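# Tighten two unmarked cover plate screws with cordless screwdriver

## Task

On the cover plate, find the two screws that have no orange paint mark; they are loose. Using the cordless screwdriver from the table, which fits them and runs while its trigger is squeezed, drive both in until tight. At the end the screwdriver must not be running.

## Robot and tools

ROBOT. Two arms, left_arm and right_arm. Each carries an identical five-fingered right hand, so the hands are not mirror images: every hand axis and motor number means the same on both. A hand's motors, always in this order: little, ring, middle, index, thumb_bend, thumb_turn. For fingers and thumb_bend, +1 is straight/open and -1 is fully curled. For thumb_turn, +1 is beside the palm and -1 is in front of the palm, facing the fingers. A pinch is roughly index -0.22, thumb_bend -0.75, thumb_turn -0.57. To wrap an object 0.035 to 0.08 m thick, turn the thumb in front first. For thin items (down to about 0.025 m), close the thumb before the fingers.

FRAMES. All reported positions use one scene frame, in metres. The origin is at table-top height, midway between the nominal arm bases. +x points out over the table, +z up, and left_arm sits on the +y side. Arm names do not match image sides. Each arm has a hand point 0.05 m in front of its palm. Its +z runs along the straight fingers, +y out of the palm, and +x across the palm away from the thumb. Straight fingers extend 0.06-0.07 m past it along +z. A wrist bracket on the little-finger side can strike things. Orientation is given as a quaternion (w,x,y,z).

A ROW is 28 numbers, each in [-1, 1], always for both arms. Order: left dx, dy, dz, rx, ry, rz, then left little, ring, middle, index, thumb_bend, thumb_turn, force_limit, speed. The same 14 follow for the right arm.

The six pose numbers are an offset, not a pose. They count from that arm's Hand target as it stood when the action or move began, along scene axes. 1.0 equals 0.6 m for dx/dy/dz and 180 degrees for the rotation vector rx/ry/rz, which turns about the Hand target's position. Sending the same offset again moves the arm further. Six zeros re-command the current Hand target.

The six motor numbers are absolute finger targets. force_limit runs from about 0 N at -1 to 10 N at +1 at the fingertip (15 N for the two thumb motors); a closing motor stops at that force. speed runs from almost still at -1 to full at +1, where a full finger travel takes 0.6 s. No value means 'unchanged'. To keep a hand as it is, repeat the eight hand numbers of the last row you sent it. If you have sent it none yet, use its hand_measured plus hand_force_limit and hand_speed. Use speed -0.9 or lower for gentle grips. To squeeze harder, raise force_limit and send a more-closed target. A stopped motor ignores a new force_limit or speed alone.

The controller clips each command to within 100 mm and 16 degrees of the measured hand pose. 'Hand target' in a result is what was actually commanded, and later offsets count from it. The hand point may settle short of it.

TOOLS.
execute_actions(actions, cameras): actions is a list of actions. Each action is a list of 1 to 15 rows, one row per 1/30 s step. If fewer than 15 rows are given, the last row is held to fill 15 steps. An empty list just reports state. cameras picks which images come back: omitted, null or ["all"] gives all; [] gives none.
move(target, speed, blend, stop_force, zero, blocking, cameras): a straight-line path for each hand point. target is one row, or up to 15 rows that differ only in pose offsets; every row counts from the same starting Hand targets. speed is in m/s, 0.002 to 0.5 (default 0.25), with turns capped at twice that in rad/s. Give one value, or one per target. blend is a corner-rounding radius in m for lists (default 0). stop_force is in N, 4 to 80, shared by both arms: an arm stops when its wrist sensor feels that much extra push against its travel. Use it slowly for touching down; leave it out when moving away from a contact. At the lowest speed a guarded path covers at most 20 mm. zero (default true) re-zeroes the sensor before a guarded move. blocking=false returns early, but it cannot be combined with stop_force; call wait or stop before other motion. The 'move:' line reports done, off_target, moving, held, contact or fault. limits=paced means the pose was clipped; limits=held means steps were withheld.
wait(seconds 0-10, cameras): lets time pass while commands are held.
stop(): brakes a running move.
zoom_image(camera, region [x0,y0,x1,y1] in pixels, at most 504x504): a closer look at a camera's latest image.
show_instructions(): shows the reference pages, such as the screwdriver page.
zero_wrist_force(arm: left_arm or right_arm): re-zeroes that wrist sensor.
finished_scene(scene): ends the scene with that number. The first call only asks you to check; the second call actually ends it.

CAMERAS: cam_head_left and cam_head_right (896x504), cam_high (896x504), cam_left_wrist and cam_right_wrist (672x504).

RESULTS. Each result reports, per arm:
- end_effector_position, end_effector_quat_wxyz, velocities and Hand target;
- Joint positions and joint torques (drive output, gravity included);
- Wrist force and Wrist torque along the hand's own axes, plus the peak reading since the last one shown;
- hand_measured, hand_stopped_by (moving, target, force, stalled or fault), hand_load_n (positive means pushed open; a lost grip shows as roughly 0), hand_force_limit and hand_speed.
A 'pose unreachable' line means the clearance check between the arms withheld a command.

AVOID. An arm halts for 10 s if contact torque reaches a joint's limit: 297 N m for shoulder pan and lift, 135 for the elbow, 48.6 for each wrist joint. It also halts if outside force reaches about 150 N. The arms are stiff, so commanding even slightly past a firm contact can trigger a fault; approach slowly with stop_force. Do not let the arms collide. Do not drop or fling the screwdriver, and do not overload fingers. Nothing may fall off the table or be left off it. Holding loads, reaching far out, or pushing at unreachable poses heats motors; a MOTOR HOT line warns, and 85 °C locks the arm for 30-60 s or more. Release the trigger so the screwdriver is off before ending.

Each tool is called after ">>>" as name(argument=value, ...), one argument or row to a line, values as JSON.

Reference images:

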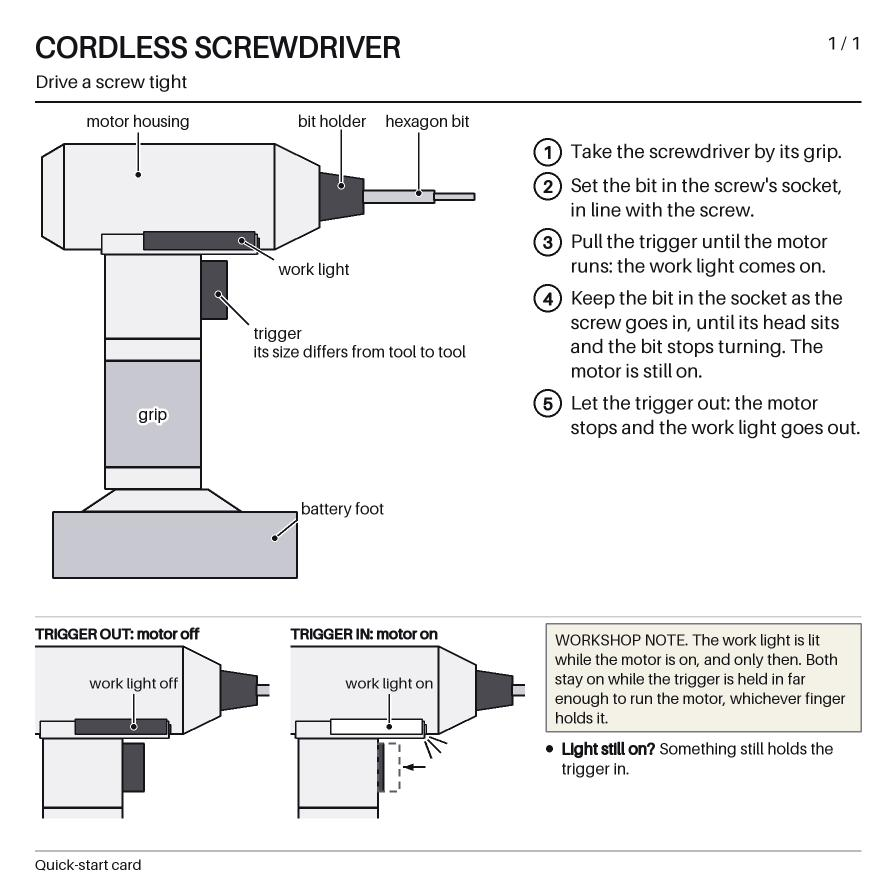

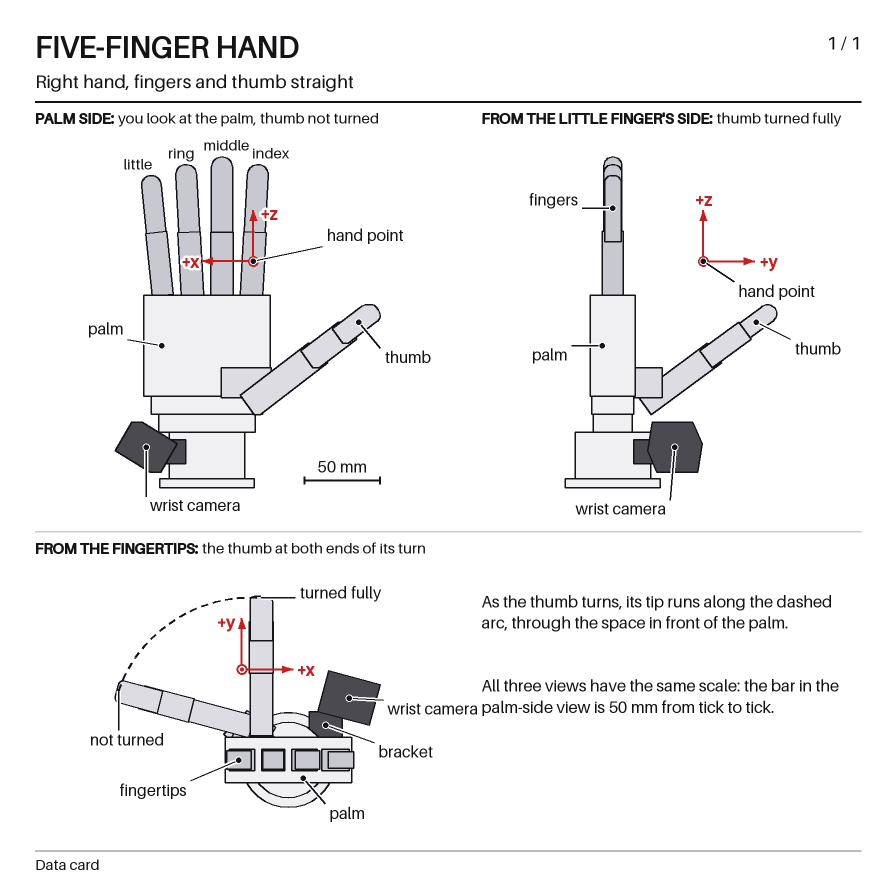

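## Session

>>> wait(
  seconds=0,
)

Scene clock: 0.00 s.
left_arm: end_effector_position=(+1.0519, +0.0478, +0.1534) hand_measured=(+1.000, +1.000, +1.000, +1.000, +1.000, +1.000) hand_load_n=(+0.0, +0.0, -0.5, +0.0, +0.0, +0.0) hand_stopped_by=(target, target, target, target, target, target) hand_force_limit=0.00 hand_speed=-0.80 end_effector_quat_wxyz=(+0.432, +0.096, +0.895, +0.050) end_effector_velocity=(-0.001, -0.002, -0.001) end_effector_angular_velocity=(+0.000, +0.000, +0.000) | right_arm: end_effector_position=(+1.1588, -0.8433, +0.1016) hand_measured=(+1.000, +1.000, +1.000, +1.000, +1.000, +1.000) hand_load_n=(+0.0, +0.0, +0.0, +0.0, +0.0, +0.0) hand_stopped_by=(target, target, target, target, target, target) hand_force_limit=0.00 hand_speed=-0.80 end_effector_quat_wxyz=(+0.002, +0.891, +0.345, +0.296) end_effector_velocity=(+0.000, +0.000, -0.002) end_effector_angular_velocity=(+0.000, +0.002, +0.000)
Joint positions: left_arm=[-0.749 -0.31 0.31 0.814 1.025 -1.851] | right_arm=[-0.373 -0.718 1.079 0.718 1.209 0.611]
Joint velocities: left_arm=[-0.001 0 0 0 0 -0.001] | right_arm=[0 0.001 0 0 0 0]
Joint torques (N m): no reading
Wrist force (N): no reading
Wrist torque (N m): no reading
Wrist force, peak (N): no reading
Hand target: left_arm +1.0519, +0.0478, +0.1534; +0.432, +0.096, +0.895, +0.050 | right_arm +1.1587, -0.8433, +0.1016; +0.002, +0.891, +0.345, +0.296

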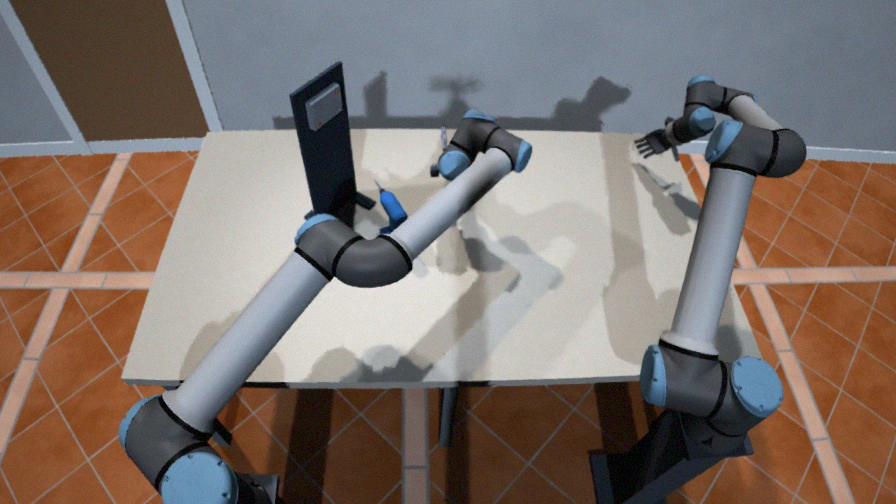

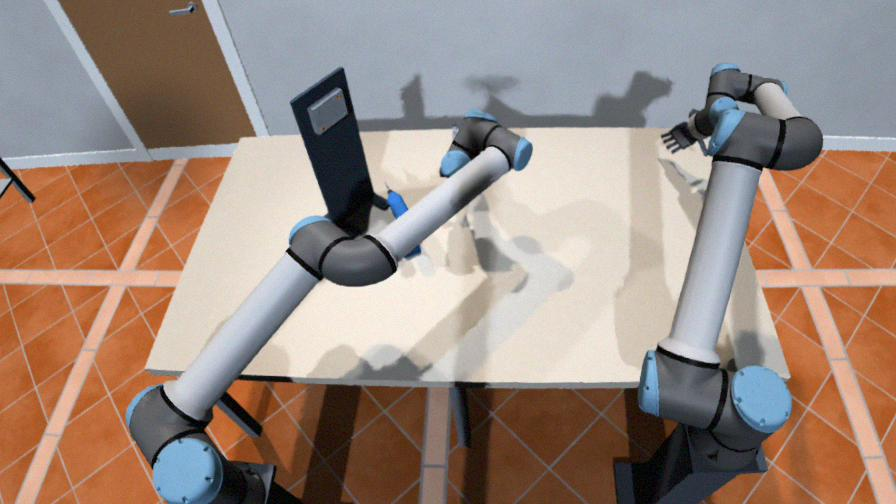

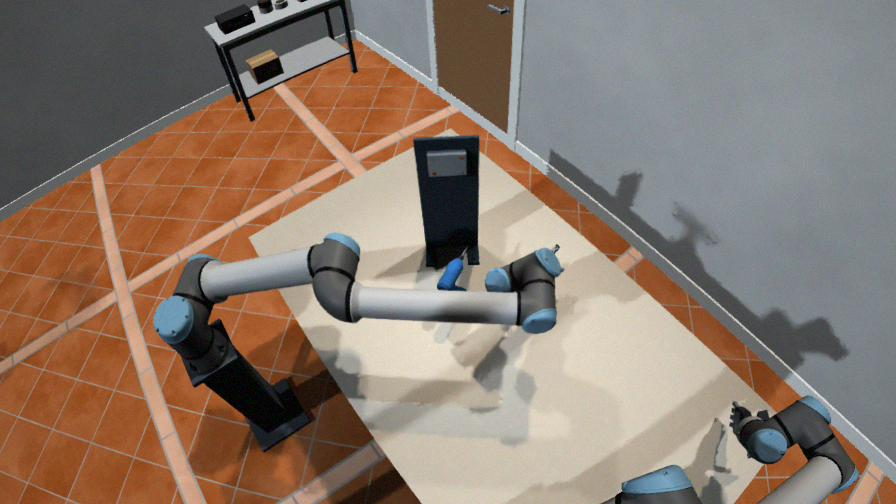

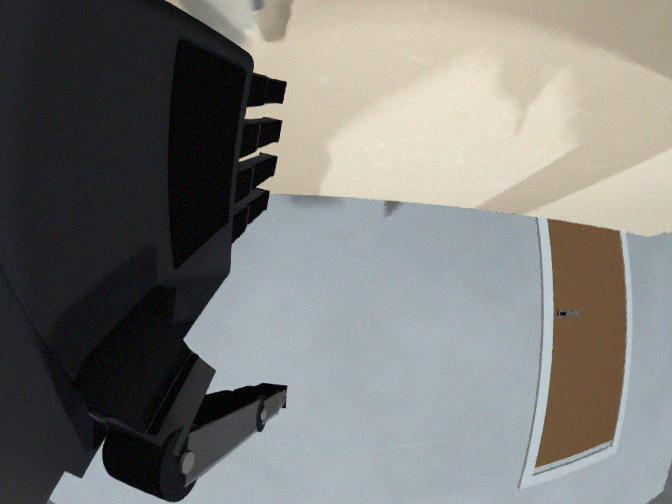

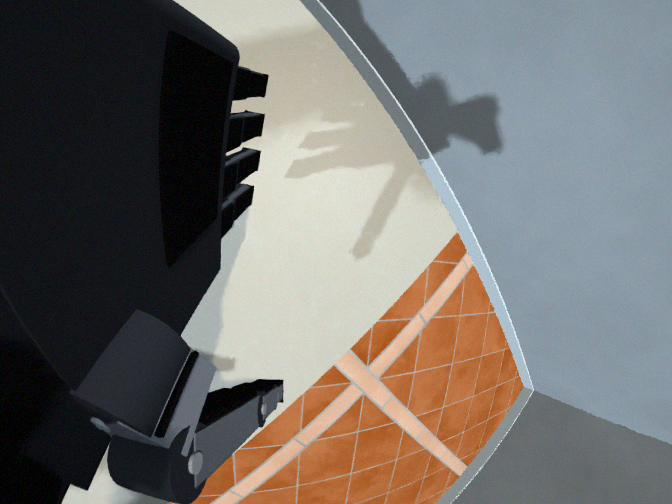

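>>> zoom_image(
  camera="cam_head_left",
  region=[340, 160, 440, 260],
)

>>> zoom_image(
  camera="cam_head_left",
  region=[280, 50, 370, 140],
)

>>> zoom_image(
  camera="cam_high",
  region=[400, 120, 500, 300],
)

>>> zoom_image(
  camera="cam_head_right",
  region=[280, 60, 370, 150],
)

>>> zoom_image(
  camera="cam_high",
  region=[415, 130, 485, 190],
)

Scaled by 5.040.

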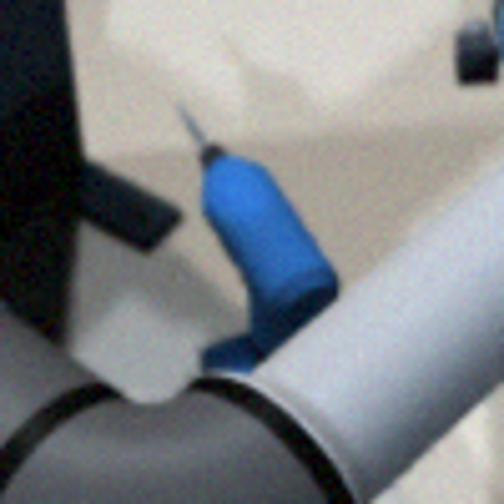

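Scaled by 5.600.

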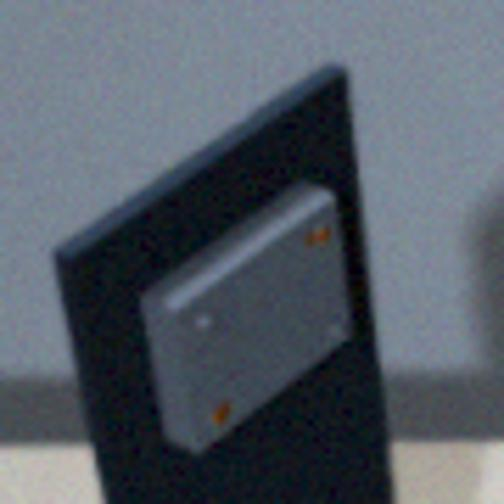

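Scaled by 2.800.

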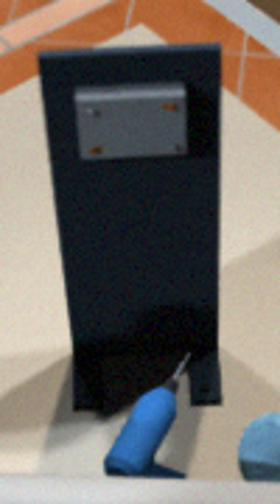

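Scaled by 5.600.

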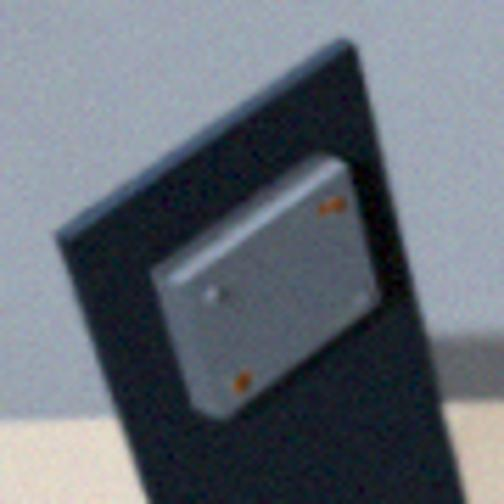

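Scaled by 7.200.

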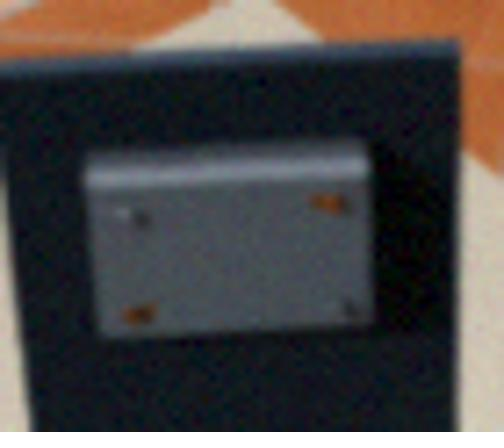

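>>> move(
  target=[
    [-0.083,0,0.283,0,0,0,1,1,1,1,0.3,-1,0,-0.5,-0.1,0.2,0.2,0.1,-0.02,0.1,1,1,1,1,1,1,0,-0.8],
    [-0.72,0.12,0.295,-0.0118,-0.2259,0.1755,1,1,1,1,0.3,-1,0,-0.5,-0.348,0.738,0.33,0.332,-0.0728,0.316,1,1,1,1,1,1,0,-0.8],
  ],
  speed=0.25,
  blend=[0.05,0],
)

Scene clock: 6.50 s.
left_arm: end_effector_position=(+0.6203, +0.1202, +0.3314) hand_measured=(+1.000, +1.000, +1.000, +1.000, +0.300, -1.000) hand_load_n=(+0.0, +0.0, +0.0, +0.0, +0.0, +0.0) hand_stopped_by=(target, target, target, target, target, target) hand_force_limit=0.00 hand_speed=-0.50 end_effector_quat_wxyz=(+0.691, -0.172, +0.681, +0.174) end_effector_velocity=(+0.000, +0.000, +0.000) end_effector_angular_velocity=(+0.000, +0.000, +0.000) | right_arm: end_effector_position=(+0.9498, -0.4005, +0.2998) hand_measured=(+1.000, +1.000, +1.000, +1.000, +1.000, +1.000) hand_load_n=(+0.0, +0.0, +0.0, +0.0, +0.0, +0.5) hand_stopped_by=(target, target, target, target, target, target) hand_force_limit=0.00 hand_speed=-0.80 end_effector_quat_wxyz=(+0.521, -0.477, -0.520, -0.480) end_effector_velocity=(+0.000, +0.000, -0.002) end_effector_angular_velocity=(+0.001, +0.003, +0.000)
Joint positions: left_arm=[-1.127 -0.92 1.433 0.198 -0.022 -2.283] | right_arm=[-0.211 -0.832 1.668 2.323 0.235 -1.589]
Joint velocities: left_arm=[0 0.001 -0.001 0 -0.001 0.001] | right_arm=[0 0.002 0 0.001 0 0]
Joint torques (N m): left_arm=[3.05 -63.29 -43.88 3.93 -2.72 -0.91] | right_arm=[6.46 -83.37 -32.45 2.56 -1.58 -2.09]
Wrist force (N): left_arm=[-1.3 -0.3 1.0] | right_arm=[-0.5 0.4 -0.7]
Wrist torque (N m): left_arm=[-0.23 0.16 -0.15] | right_arm=[0.06 0.31 0.11]
Wrist force, peak (N): left_arm=[1.0 -0.1 1.9] | right_arm=[-0.6 0.5 1.9]
Hand target: left_arm +0.6199, +0.1199, +0.3313; +0.684, -0.177, +0.685, +0.177 | right_arm +0.9498, -0.4005, +0.2998; +0.521, -0.477, -0.520, -0.480
Off the commanded pose: left_arm 0.001 m, 1 deg | right_arm 0.000 m, 0 deg.
move: done

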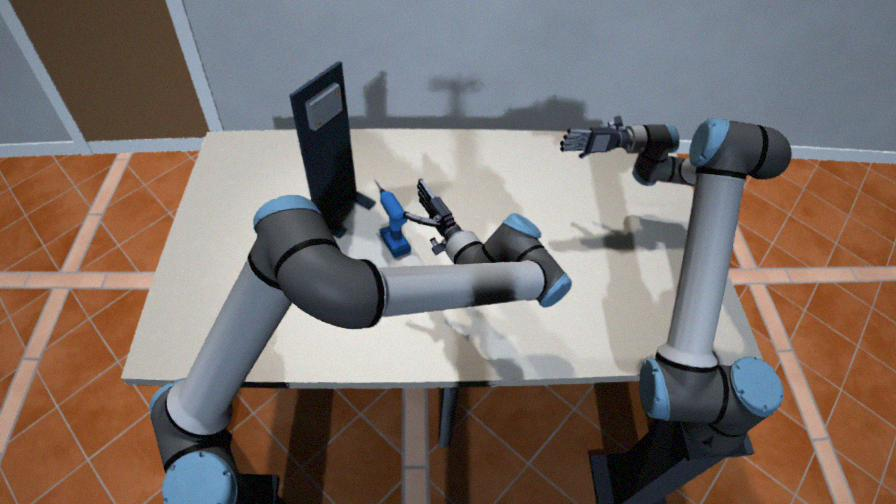

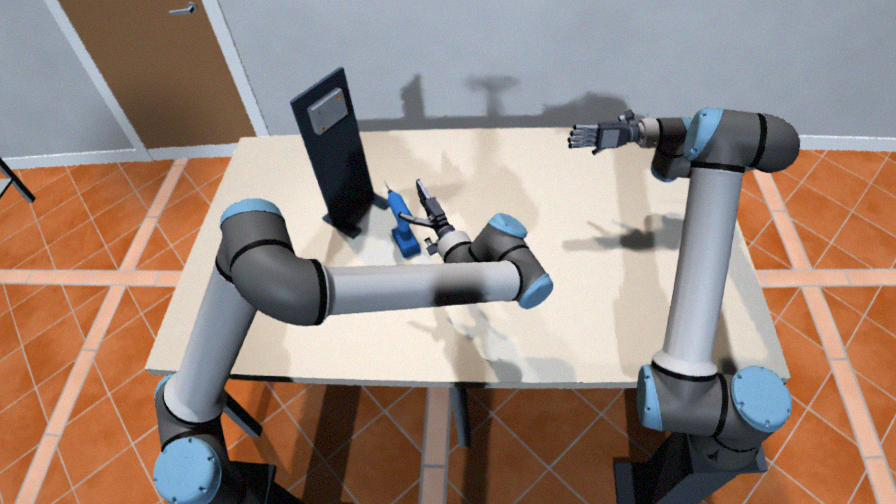

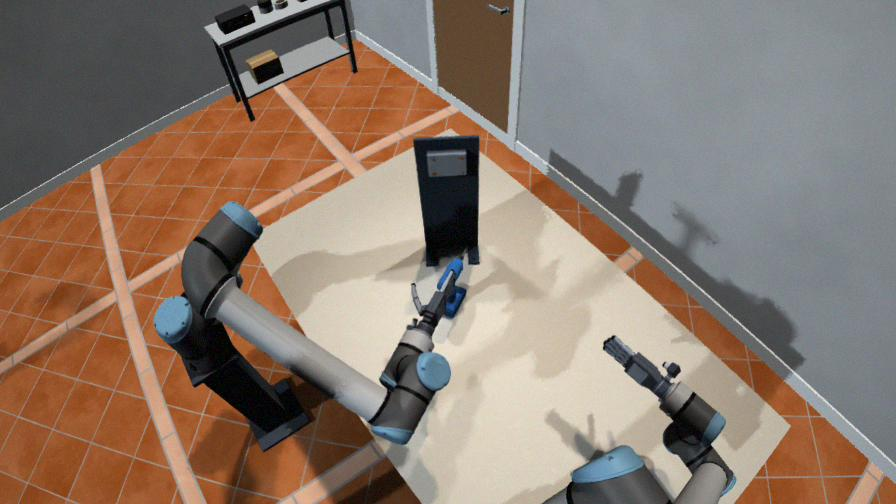

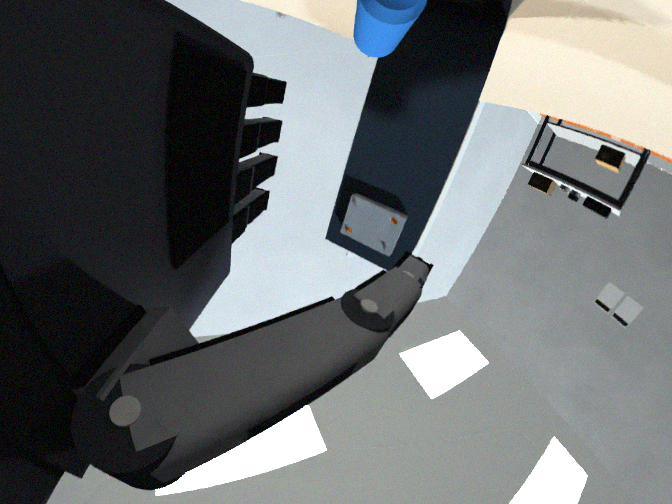

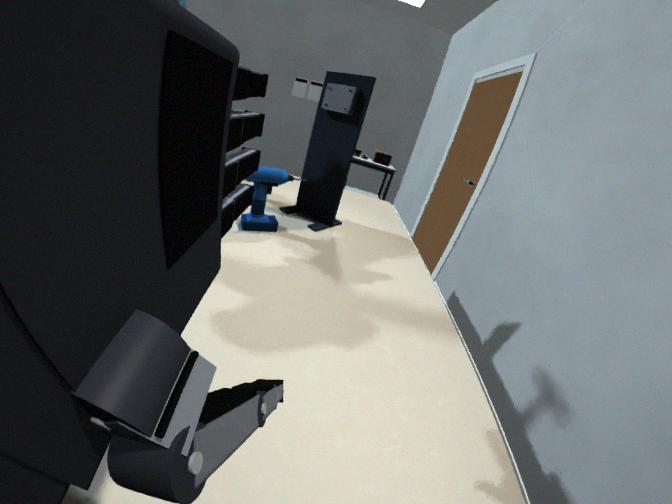

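>>> zoom_image(
  camera="cam_head_left",
  region=[365, 170, 455, 260],
)

>>> zoom_image(
  camera="cam_right_wrist",
  region=[220, 140, 320, 240],
)

>>> zoom_image(
  camera="cam_left_wrist",
  region=[310, 170, 430, 270],
)

Scaled by 5.600.

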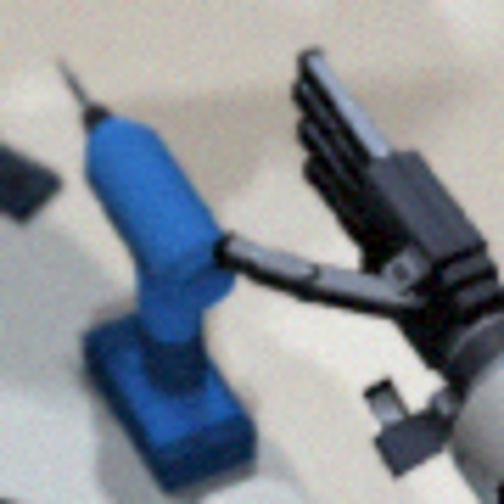

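Scaled by 5.040 from the camera's 672x504 image, which has a finer 960x720 frame.

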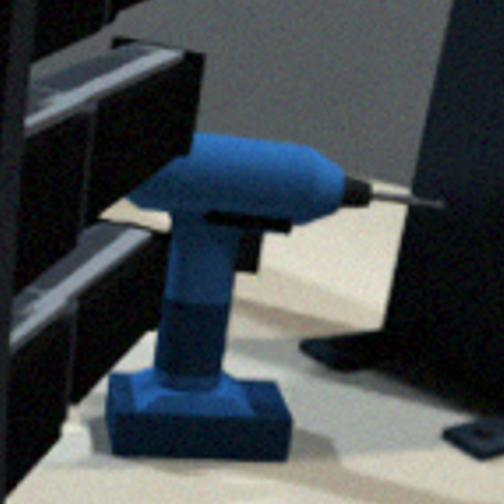

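Scaled by 4.200 from the camera's 672x504 image, which has a finer 960x720 frame.

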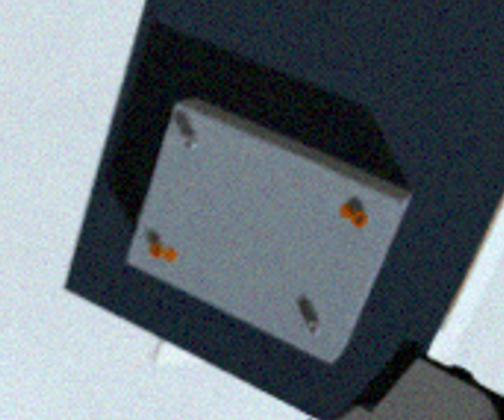

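>>> move(
  target=[0.0557,0.0392,-0.3505,0,0,-0.0083,1,1,1,1,0.3,-1,0,-0.5,-0.25,0.417,-0.083,0,0,0,1,1,1,1,1,1,0,-0.8],
  speed=0.2,
  cameras=["cam_right_wrist","cam_head_left","cam_left_wrist","cam_high"],
)

>>> zoom_image(
  camera="cam_head_left",
  region=[365, 170, 455, 260],
)

Scene clock: 10.20 s.
left_arm: end_effector_position=(+0.6527, +0.1435, +0.1210) hand_measured=(+1.000, +1.000, +1.000, +1.000, +0.300, -1.000) hand_load_n=(+0.0, +0.0, +0.0, +0.0, +0.0, -0.5) hand_stopped_by=(target, target, target, target, target, target) hand_force_limit=0.00 hand_speed=-0.50 end_effector_quat_wxyz=(+0.679, -0.174, +0.693, +0.170) end_effector_velocity=(+0.000, +0.000, +0.000) end_effector_angular_velocity=(-0.003, -0.001, +0.000) | right_arm: end_effector_position=(+0.7999, -0.1504, +0.2496) hand_measured=(+1.000, +1.000, +1.000, +1.000, +1.000, +1.000) hand_load_n=(+0.0, +0.0, +0.5, +0.0, +0.0, +0.0) hand_stopped_by=(target, target, target, target, target, target) hand_force_limit=0.00 hand_speed=-0.80 end_effector_quat_wxyz=(+0.521, -0.477, -0.520, -0.479) end_effector_velocity=(+0.000, +0.000, +0.000) end_effector_angular_velocity=(+0.000, +0.000, +0.000)
Joint positions: left_arm=[-1.078 -0.758 1.536 -0.27 0.04 -2.08] | right_arm=[0.126 -0.85 1.85 2.11 -0.102 -1.541]
Joint velocities: left_arm=[0 -0.001 0 -0.003 0 0.001] | right_arm=[0 -0.001 0 0.001 0 0]
Joint torques (N m): left_arm=[-12.98 -66.68 -37.4 -2.25 -1.99 2.82] | right_arm=[12.31 -79.77 -25.27 1.29 -0.71 -1.47]
Wrist force (N): left_arm=[-1.8 0.2 1.2] | right_arm=[-0.2 -0.2 -0.1]
Wrist torque (N m): left_arm=[-0.14 0.23 -0.16] | right_arm=[-0.06 0.28 0.10]
Wrist force, peak (N): left_arm=[-2.9 0.0 0.5] | right_arm=[-0.1 1.2 -2.6]
Hand target: left_arm +0.6530, +0.1437, +0.1209; +0.687, -0.169, +0.687, +0.168 | right_arm +0.7999, -0.1504, +0.2496; +0.521, -0.477, -0.520, -0.479
Off the commanded pose: left_arm 0.001 m, 1 deg | right_arm 0.000 m, 0 deg.
move: done
Images, in order (width x height): cam_head_left 896x504, cam_high 896x504, cam_left_wrist 672x504, cam_right_wrist 672x504.

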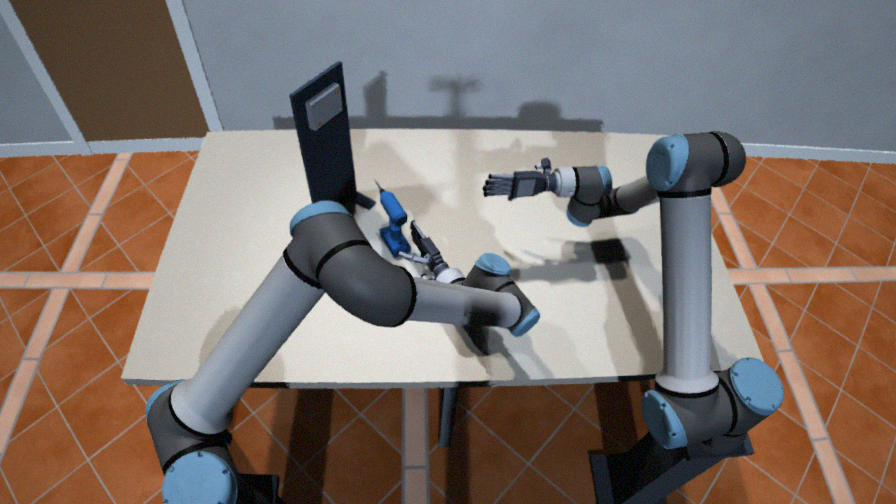

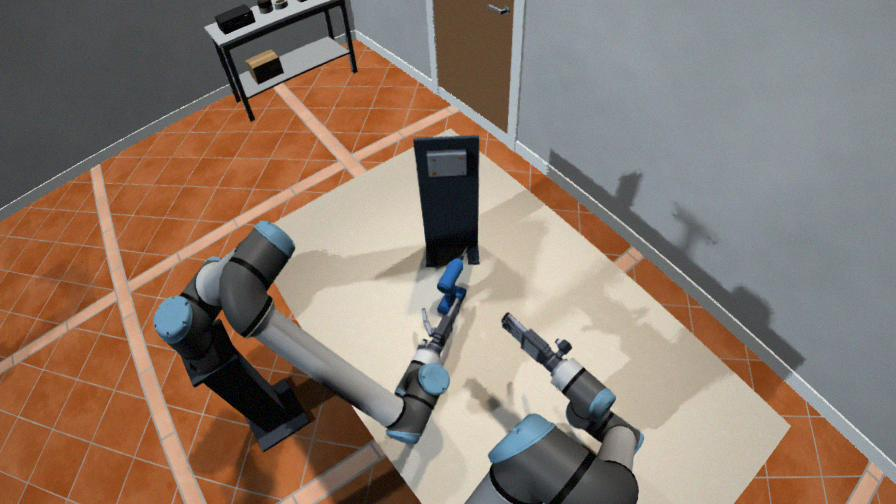

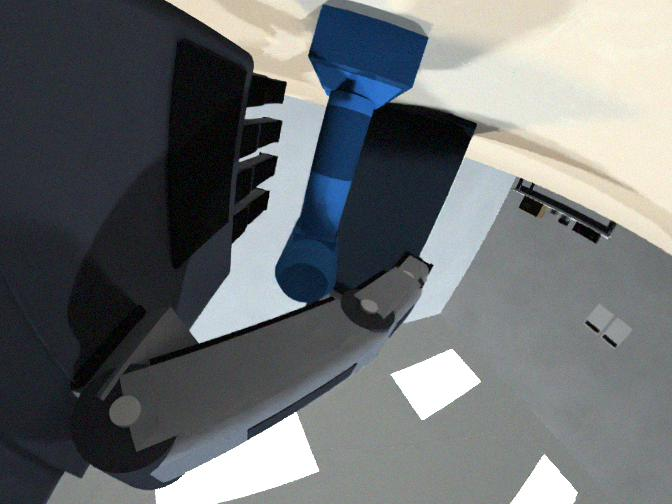

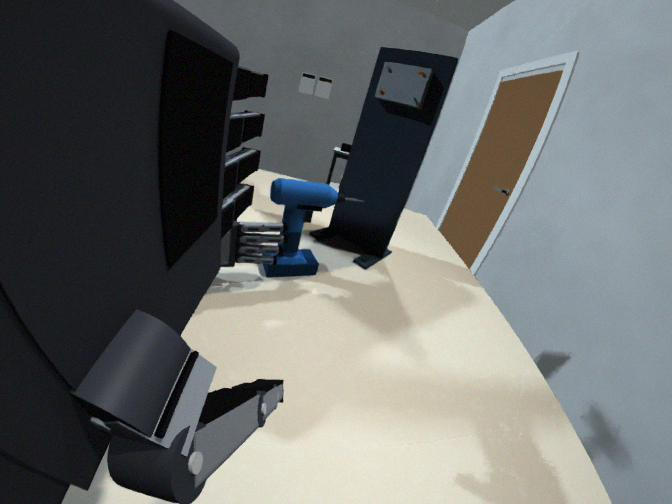

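Scaled by 5.600.

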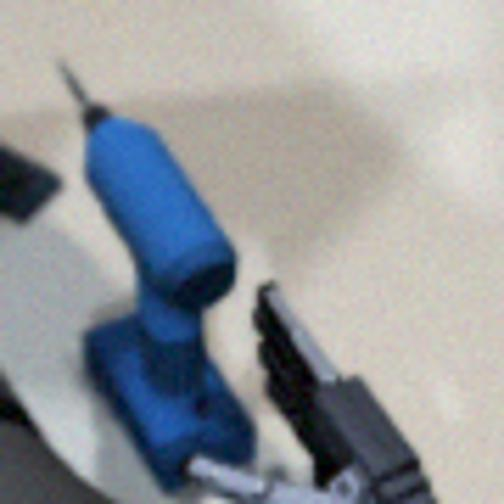

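>>> move(
  target=[0.1922,0.1,0,0,0,0,1,1,1,1,0.3,-1,0,-0.5,0,0,0,0,0,0,1,1,1,1,1,1,0,-0.8],
  speed=0.08,
  stop_force=8,
  cameras=["cam_right_wrist","cam_left_wrist"],
)

>>> move(
  target=[-0.023,0.0443,0,0,0,0,1,1,1,1,0.3,-1,0,-0.5,0,0,0,0,0,0,1,1,1,1,1,1,0,-0.8],
  speed=0.015,
  stop_force=4,
  cameras=["cam_right_wrist","cam_left_wrist","cam_head_left"],
)

>>> zoom_image(
  camera="cam_head_left",
  region=[365, 170, 455, 260],
)

>>> zoom_image(
  camera="cam_right_wrist",
  region=[210, 160, 380, 290],
)

Scene clock: 13.27 s.
left_arm: end_effector_position=(+0.7684, +0.2036, +0.1207) hand_measured=(+1.000, +1.000, +1.000, +1.000, +0.300, -1.000) hand_load_n=(+0.0, +0.0, +0.0, +0.0, +0.0, +0.0) hand_stopped_by=(target, target, target, target, target, target) hand_force_limit=0.00 hand_speed=-0.50 end_effector_quat_wxyz=(+0.686, -0.169, +0.687, +0.168) end_effector_velocity=(+0.000, +0.001, +0.000) end_effector_angular_velocity=(-0.001, +0.000, +0.002) | right_arm: end_effector_position=(+0.7999, -0.1504, +0.2496) hand_measured=(+1.000, +1.000, +1.000, +1.000, +1.000, +1.000) hand_load_n=(+0.0, +0.0, +0.0, +0.0, +0.0, +0.0) hand_stopped_by=(target, target, target, target, target, target) hand_force_limit=0.00 hand_speed=-0.80 end_effector_quat_wxyz=(+0.521, -0.477, -0.520, -0.479) end_effector_velocity=(+0.000, +0.000, -0.001) end_effector_angular_velocity=(+0.000, +0.001, +0.000)
Joint positions: left_arm=[-0.919 -0.788 1.575 -0.781 0.205 -1.577] | right_arm=[0.126 -0.85 1.85 2.11 -0.102 -1.541]
Joint velocities: left_arm=[0.001 0 0 0 -0.001 -0.001] | right_arm=[0 0.001 0 -0.001 0 0]
Joint torques (N m): left_arm=[-11.71 -98.5 -20.16 2.45 -0.89 -3.41] | right_arm=[12.89 -76.82 -26.33 -2.21 -0.85 1.71]
Wrist force (N): left_arm=[-1.3 -0.4 1.0] | right_arm=[-0.1 -0.1 -0.5]
Wrist torque (N m): left_arm=[-0.21 0.17 -0.17] | right_arm=[-0.03 0.28 0.11]
Wrist force, peak (N): left_arm=[-1.2 0.6 2.0] | right_arm=[-0.7 0.3 -0.6]
Hand target: left_arm +0.7684, +0.2036, +0.1207; +0.686, -0.169, +0.687, +0.168 | right_arm +0.7999, -0.1504, +0.2496; +0.521, -0.477, -0.520, -0.479
Off the commanded pose: left_arm 0.000 m, 0 deg | right_arm 0.000 m, 0 deg.
move: done
Images, in order (width x height): cam_left_wrist 672x504, cam_right_wrist 672x504.

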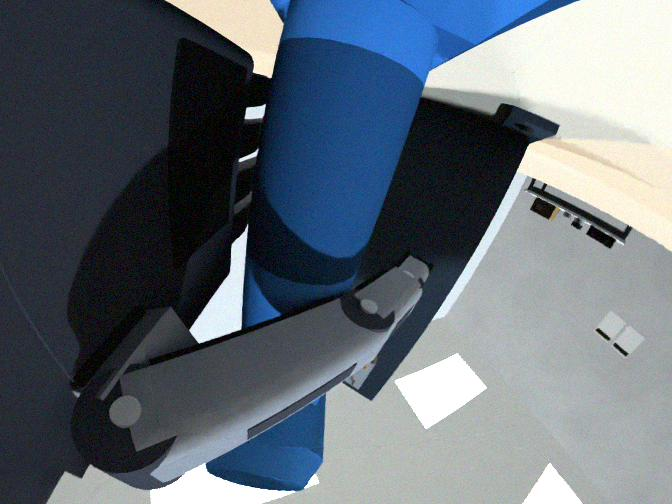

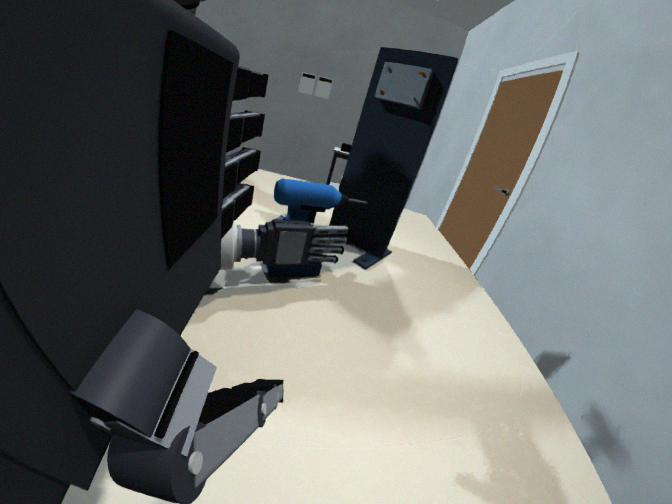

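Scene clock: 16.60 s.
left_arm: end_effector_position=(+0.7547, +0.2302, +0.1208) hand_measured=(+1.000, +1.000, +1.000, +1.000, +0.300, -1.000) hand_load_n=(+0.0, +0.0, +0.0, +0.0, +0.0, +0.0) hand_stopped_by=(target, target, target, target, target, target) hand_force_limit=0.00 hand_speed=-0.50 end_effector_quat_wxyz=(+0.686, -0.169, +0.687, +0.168) end_effector_velocity=(+0.000, +0.000, +0.000) end_effector_angular_velocity=(-0.001, -0.001, +0.000) | right_arm: end_effector_position=(+0.7999, -0.1504, +0.2496) hand_measured=(+1.000, +1.000, +1.000, +1.000, +1.000, +1.000) hand_load_n=(+0.0, +0.0, +0.0, +0.0, +0.0, +0.0) hand_stopped_by=(target, target, target, target, target, target) hand_force_limit=0.00 hand_speed=-0.80 end_effector_quat_wxyz=(+0.521, -0.477, -0.520, -0.479) end_effector_velocity=(+0.000, +0.000, +0.000) end_effector_angular_velocity=(+0.000, +0.000, -0.001)
Joint positions: left_arm=[-0.911 -0.819 1.64 -0.816 0.213 -1.577] | right_arm=[0.126 -0.85 1.85 2.11 -0.102 -1.541]
Joint velocities: left_arm=[0 0 0 0 0 -0.001] | right_arm=[0 0 0 0 -0.001 0]
Joint torques (N m): left_arm=[-9.74 -60.46 -36.97 2.68 -1.24 2.48] | right_arm=[9.75 -76.68 -21.83 -0.82 -0.49 1.66]
Wrist force (N): left_arm=[-0.8 0.0 1.0] | right_arm=[-0.3 0.2 -0.3]
Wrist torque (N m): left_arm=[-0.16 0.11 -0.13] | right_arm=[0.01 0.29 0.11]
Wrist force, peak (N): left_arm=[-0.3 -2.1 1.1] | right_arm=[-0.5 -0.3 -0.7]
Hand target: left_arm +0.7547, +0.2302, +0.1208; +0.686, -0.169, +0.687, +0.168 | right_arm +0.7999, -0.1504, +0.2496; +0.521, -0.477, -0.520, -0.479
Off the commanded pose: left_arm 0.000 m, 0 deg | right_arm 0.000 m, 0 deg.
move: done
Images, in order (width x height): cam_head_left 896x504, cam_left_wrist 672x504, cam_right_wrist 672x504.

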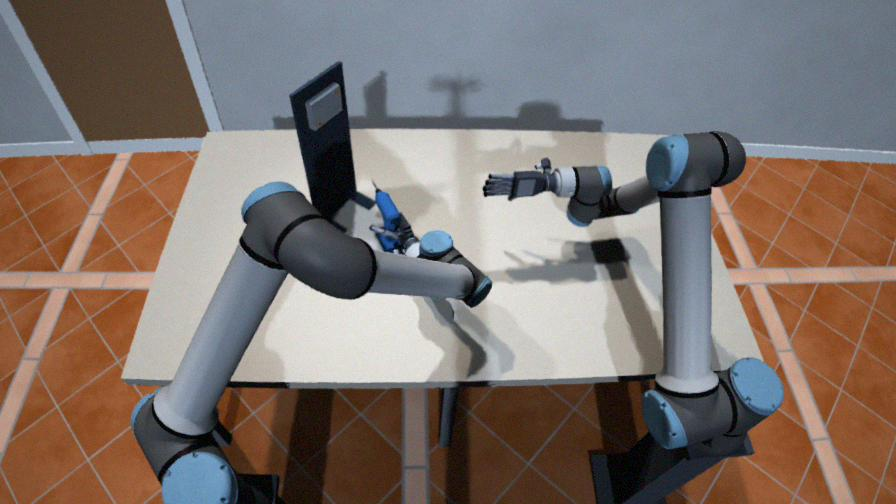

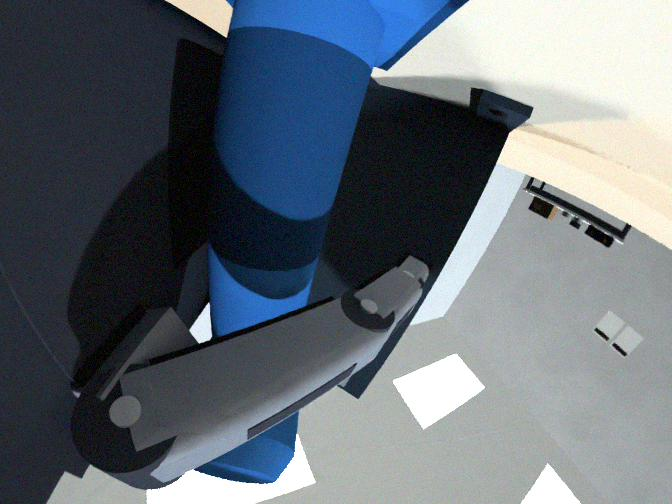

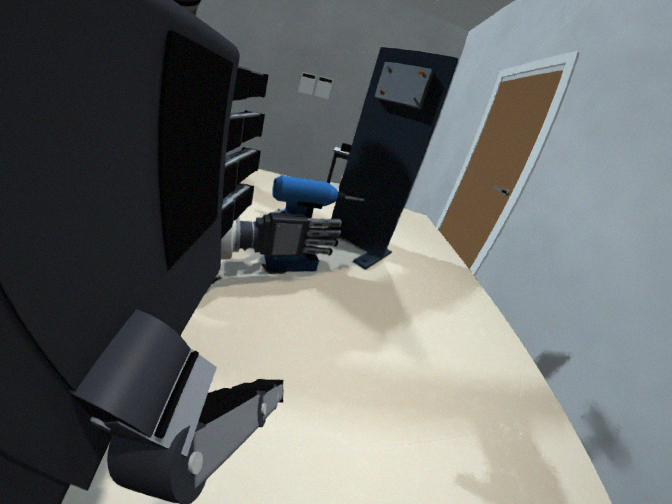

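Scaled by 5.600.

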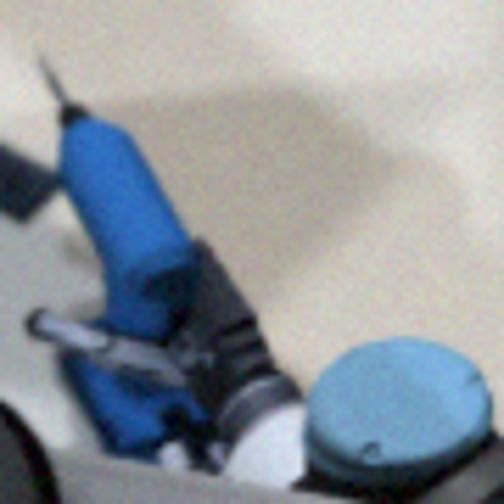

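Scaled by 2.965 from the camera's 672x504 image, which has a finer 960x720 frame.

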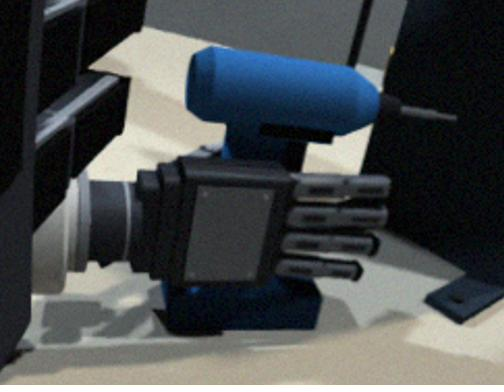

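>>> move(
  target=[0,0,0,0,0,0,-1,-1,1,1,0.3,-1,0,-0.6,0,0,0,0,0,0,1,1,1,1,1,1,0,-0.8],
  cameras=["cam_right_wrist","cam_left_wrist","cam_head_left"],
)

>>> zoom_image(
  camera="cam_head_left",
  region=[365, 170, 455, 260],
)

>>> zoom_image(
  camera="cam_right_wrist",
  region=[210, 160, 380, 290],
)

Scene clock: 19.70 s.
left_arm: end_effector_position=(+0.7547, +0.2302, +0.1208) hand_measured=(-0.708, -0.686, +1.000, +1.000, +0.300, -1.000) hand_load_n=(+6.0, +1.5, +0.0, +0.0, +0.0, +0.0) hand_stopped_by=(force, force, target, target, target, target) hand_force_limit=0.00 hand_speed=-0.60 end_effector_quat_wxyz=(+0.686, -0.169, +0.687, +0.168) end_effector_velocity=(+0.000, +0.000, +0.000) end_effector_angular_velocity=(+0.000, +0.000, +0.000) | right_arm: end_effector_position=(+0.7999, -0.1504, +0.2496) hand_measured=(+1.000, +1.000, +1.000, +1.000, +1.000, +1.000) hand_load_n=(+0.0, +0.0, +0.0, +0.0, +0.0, +0.0) hand_stopped_by=(target, target, target, target, target, target) hand_force_limit=0.00 hand_speed=-0.80 end_effector_quat_wxyz=(+0.521, -0.477, -0.520, -0.479) end_effector_velocity=(+0.000, +0.000, +0.000) end_effector_angular_velocity=(+0.000, +0.001, +0.000)
Joint positions: left_arm=[-0.911 -0.819 1.64 -0.816 0.213 -1.577] | right_arm=[0.126 -0.85 1.85 2.11 -0.102 -1.541]
Joint velocities: left_arm=[0 0 0 0.001 0 -0.001] | right_arm=[0 0 0 0 0 0]
Joint torques (N m): left_arm=[-10.8 -63.84 -32.36 0.87 -0.93 -1.87] | right_arm=[7.25 -77.07 -18.7 0.53 -0.25 1.36]
Wrist force (N): left_arm=[1.5 -0.5 1.3] | right_arm=[0.0 -0.1 -0.2]
Wrist torque (N m): left_arm=[-0.21 0.03 -0.11] | right_arm=[-0.04 0.25 0.12]
Wrist force, peak (N): left_arm=[-0.3 0.5 3.2] | right_arm=[-0.7 -0.5 -0.7]
Hand target: left_arm +0.7547, +0.2302, +0.1208; +0.686, -0.169, +0.687, +0.168 | right_arm +0.7999, -0.1504, +0.2496; +0.521, -0.477, -0.520, -0.479
Off the commanded pose: left_arm 0.000 m, 0 deg | right_arm 0.000 m, 0 deg.
move: done
Images, in order (width x height): cam_head_left 896x504, cam_left_wrist 672x504, cam_right_wrist 672x504.

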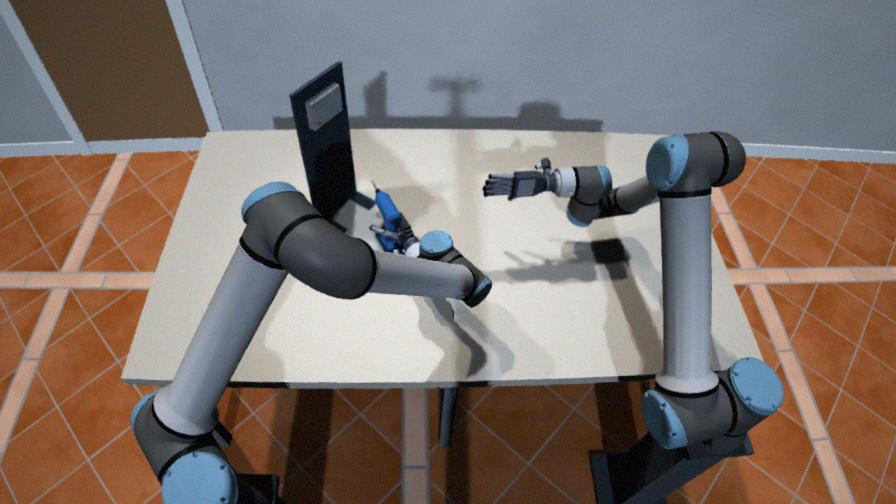

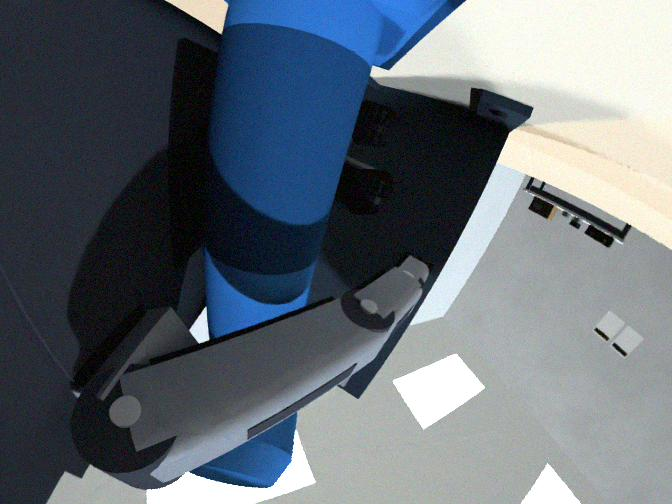

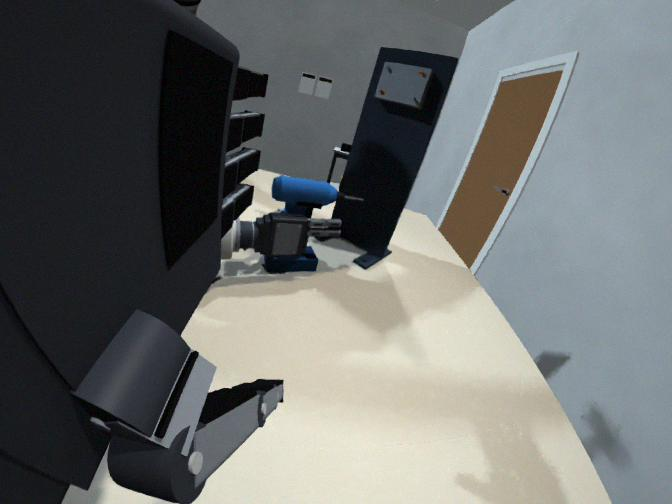

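Scaled by 5.600.

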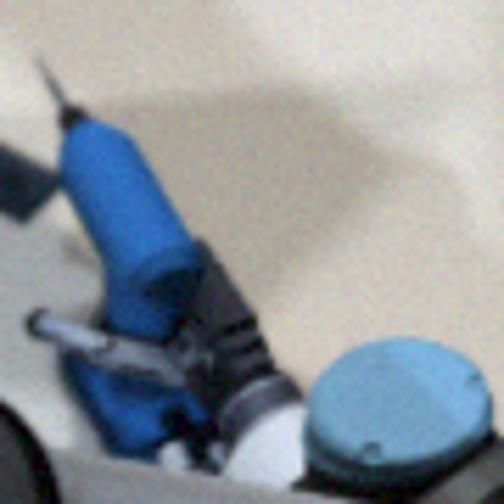

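Scaled by 2.965 from the camera's 672x504 image, which has a finer 960x720 frame.

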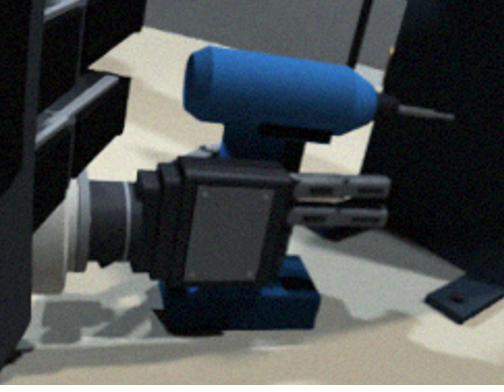

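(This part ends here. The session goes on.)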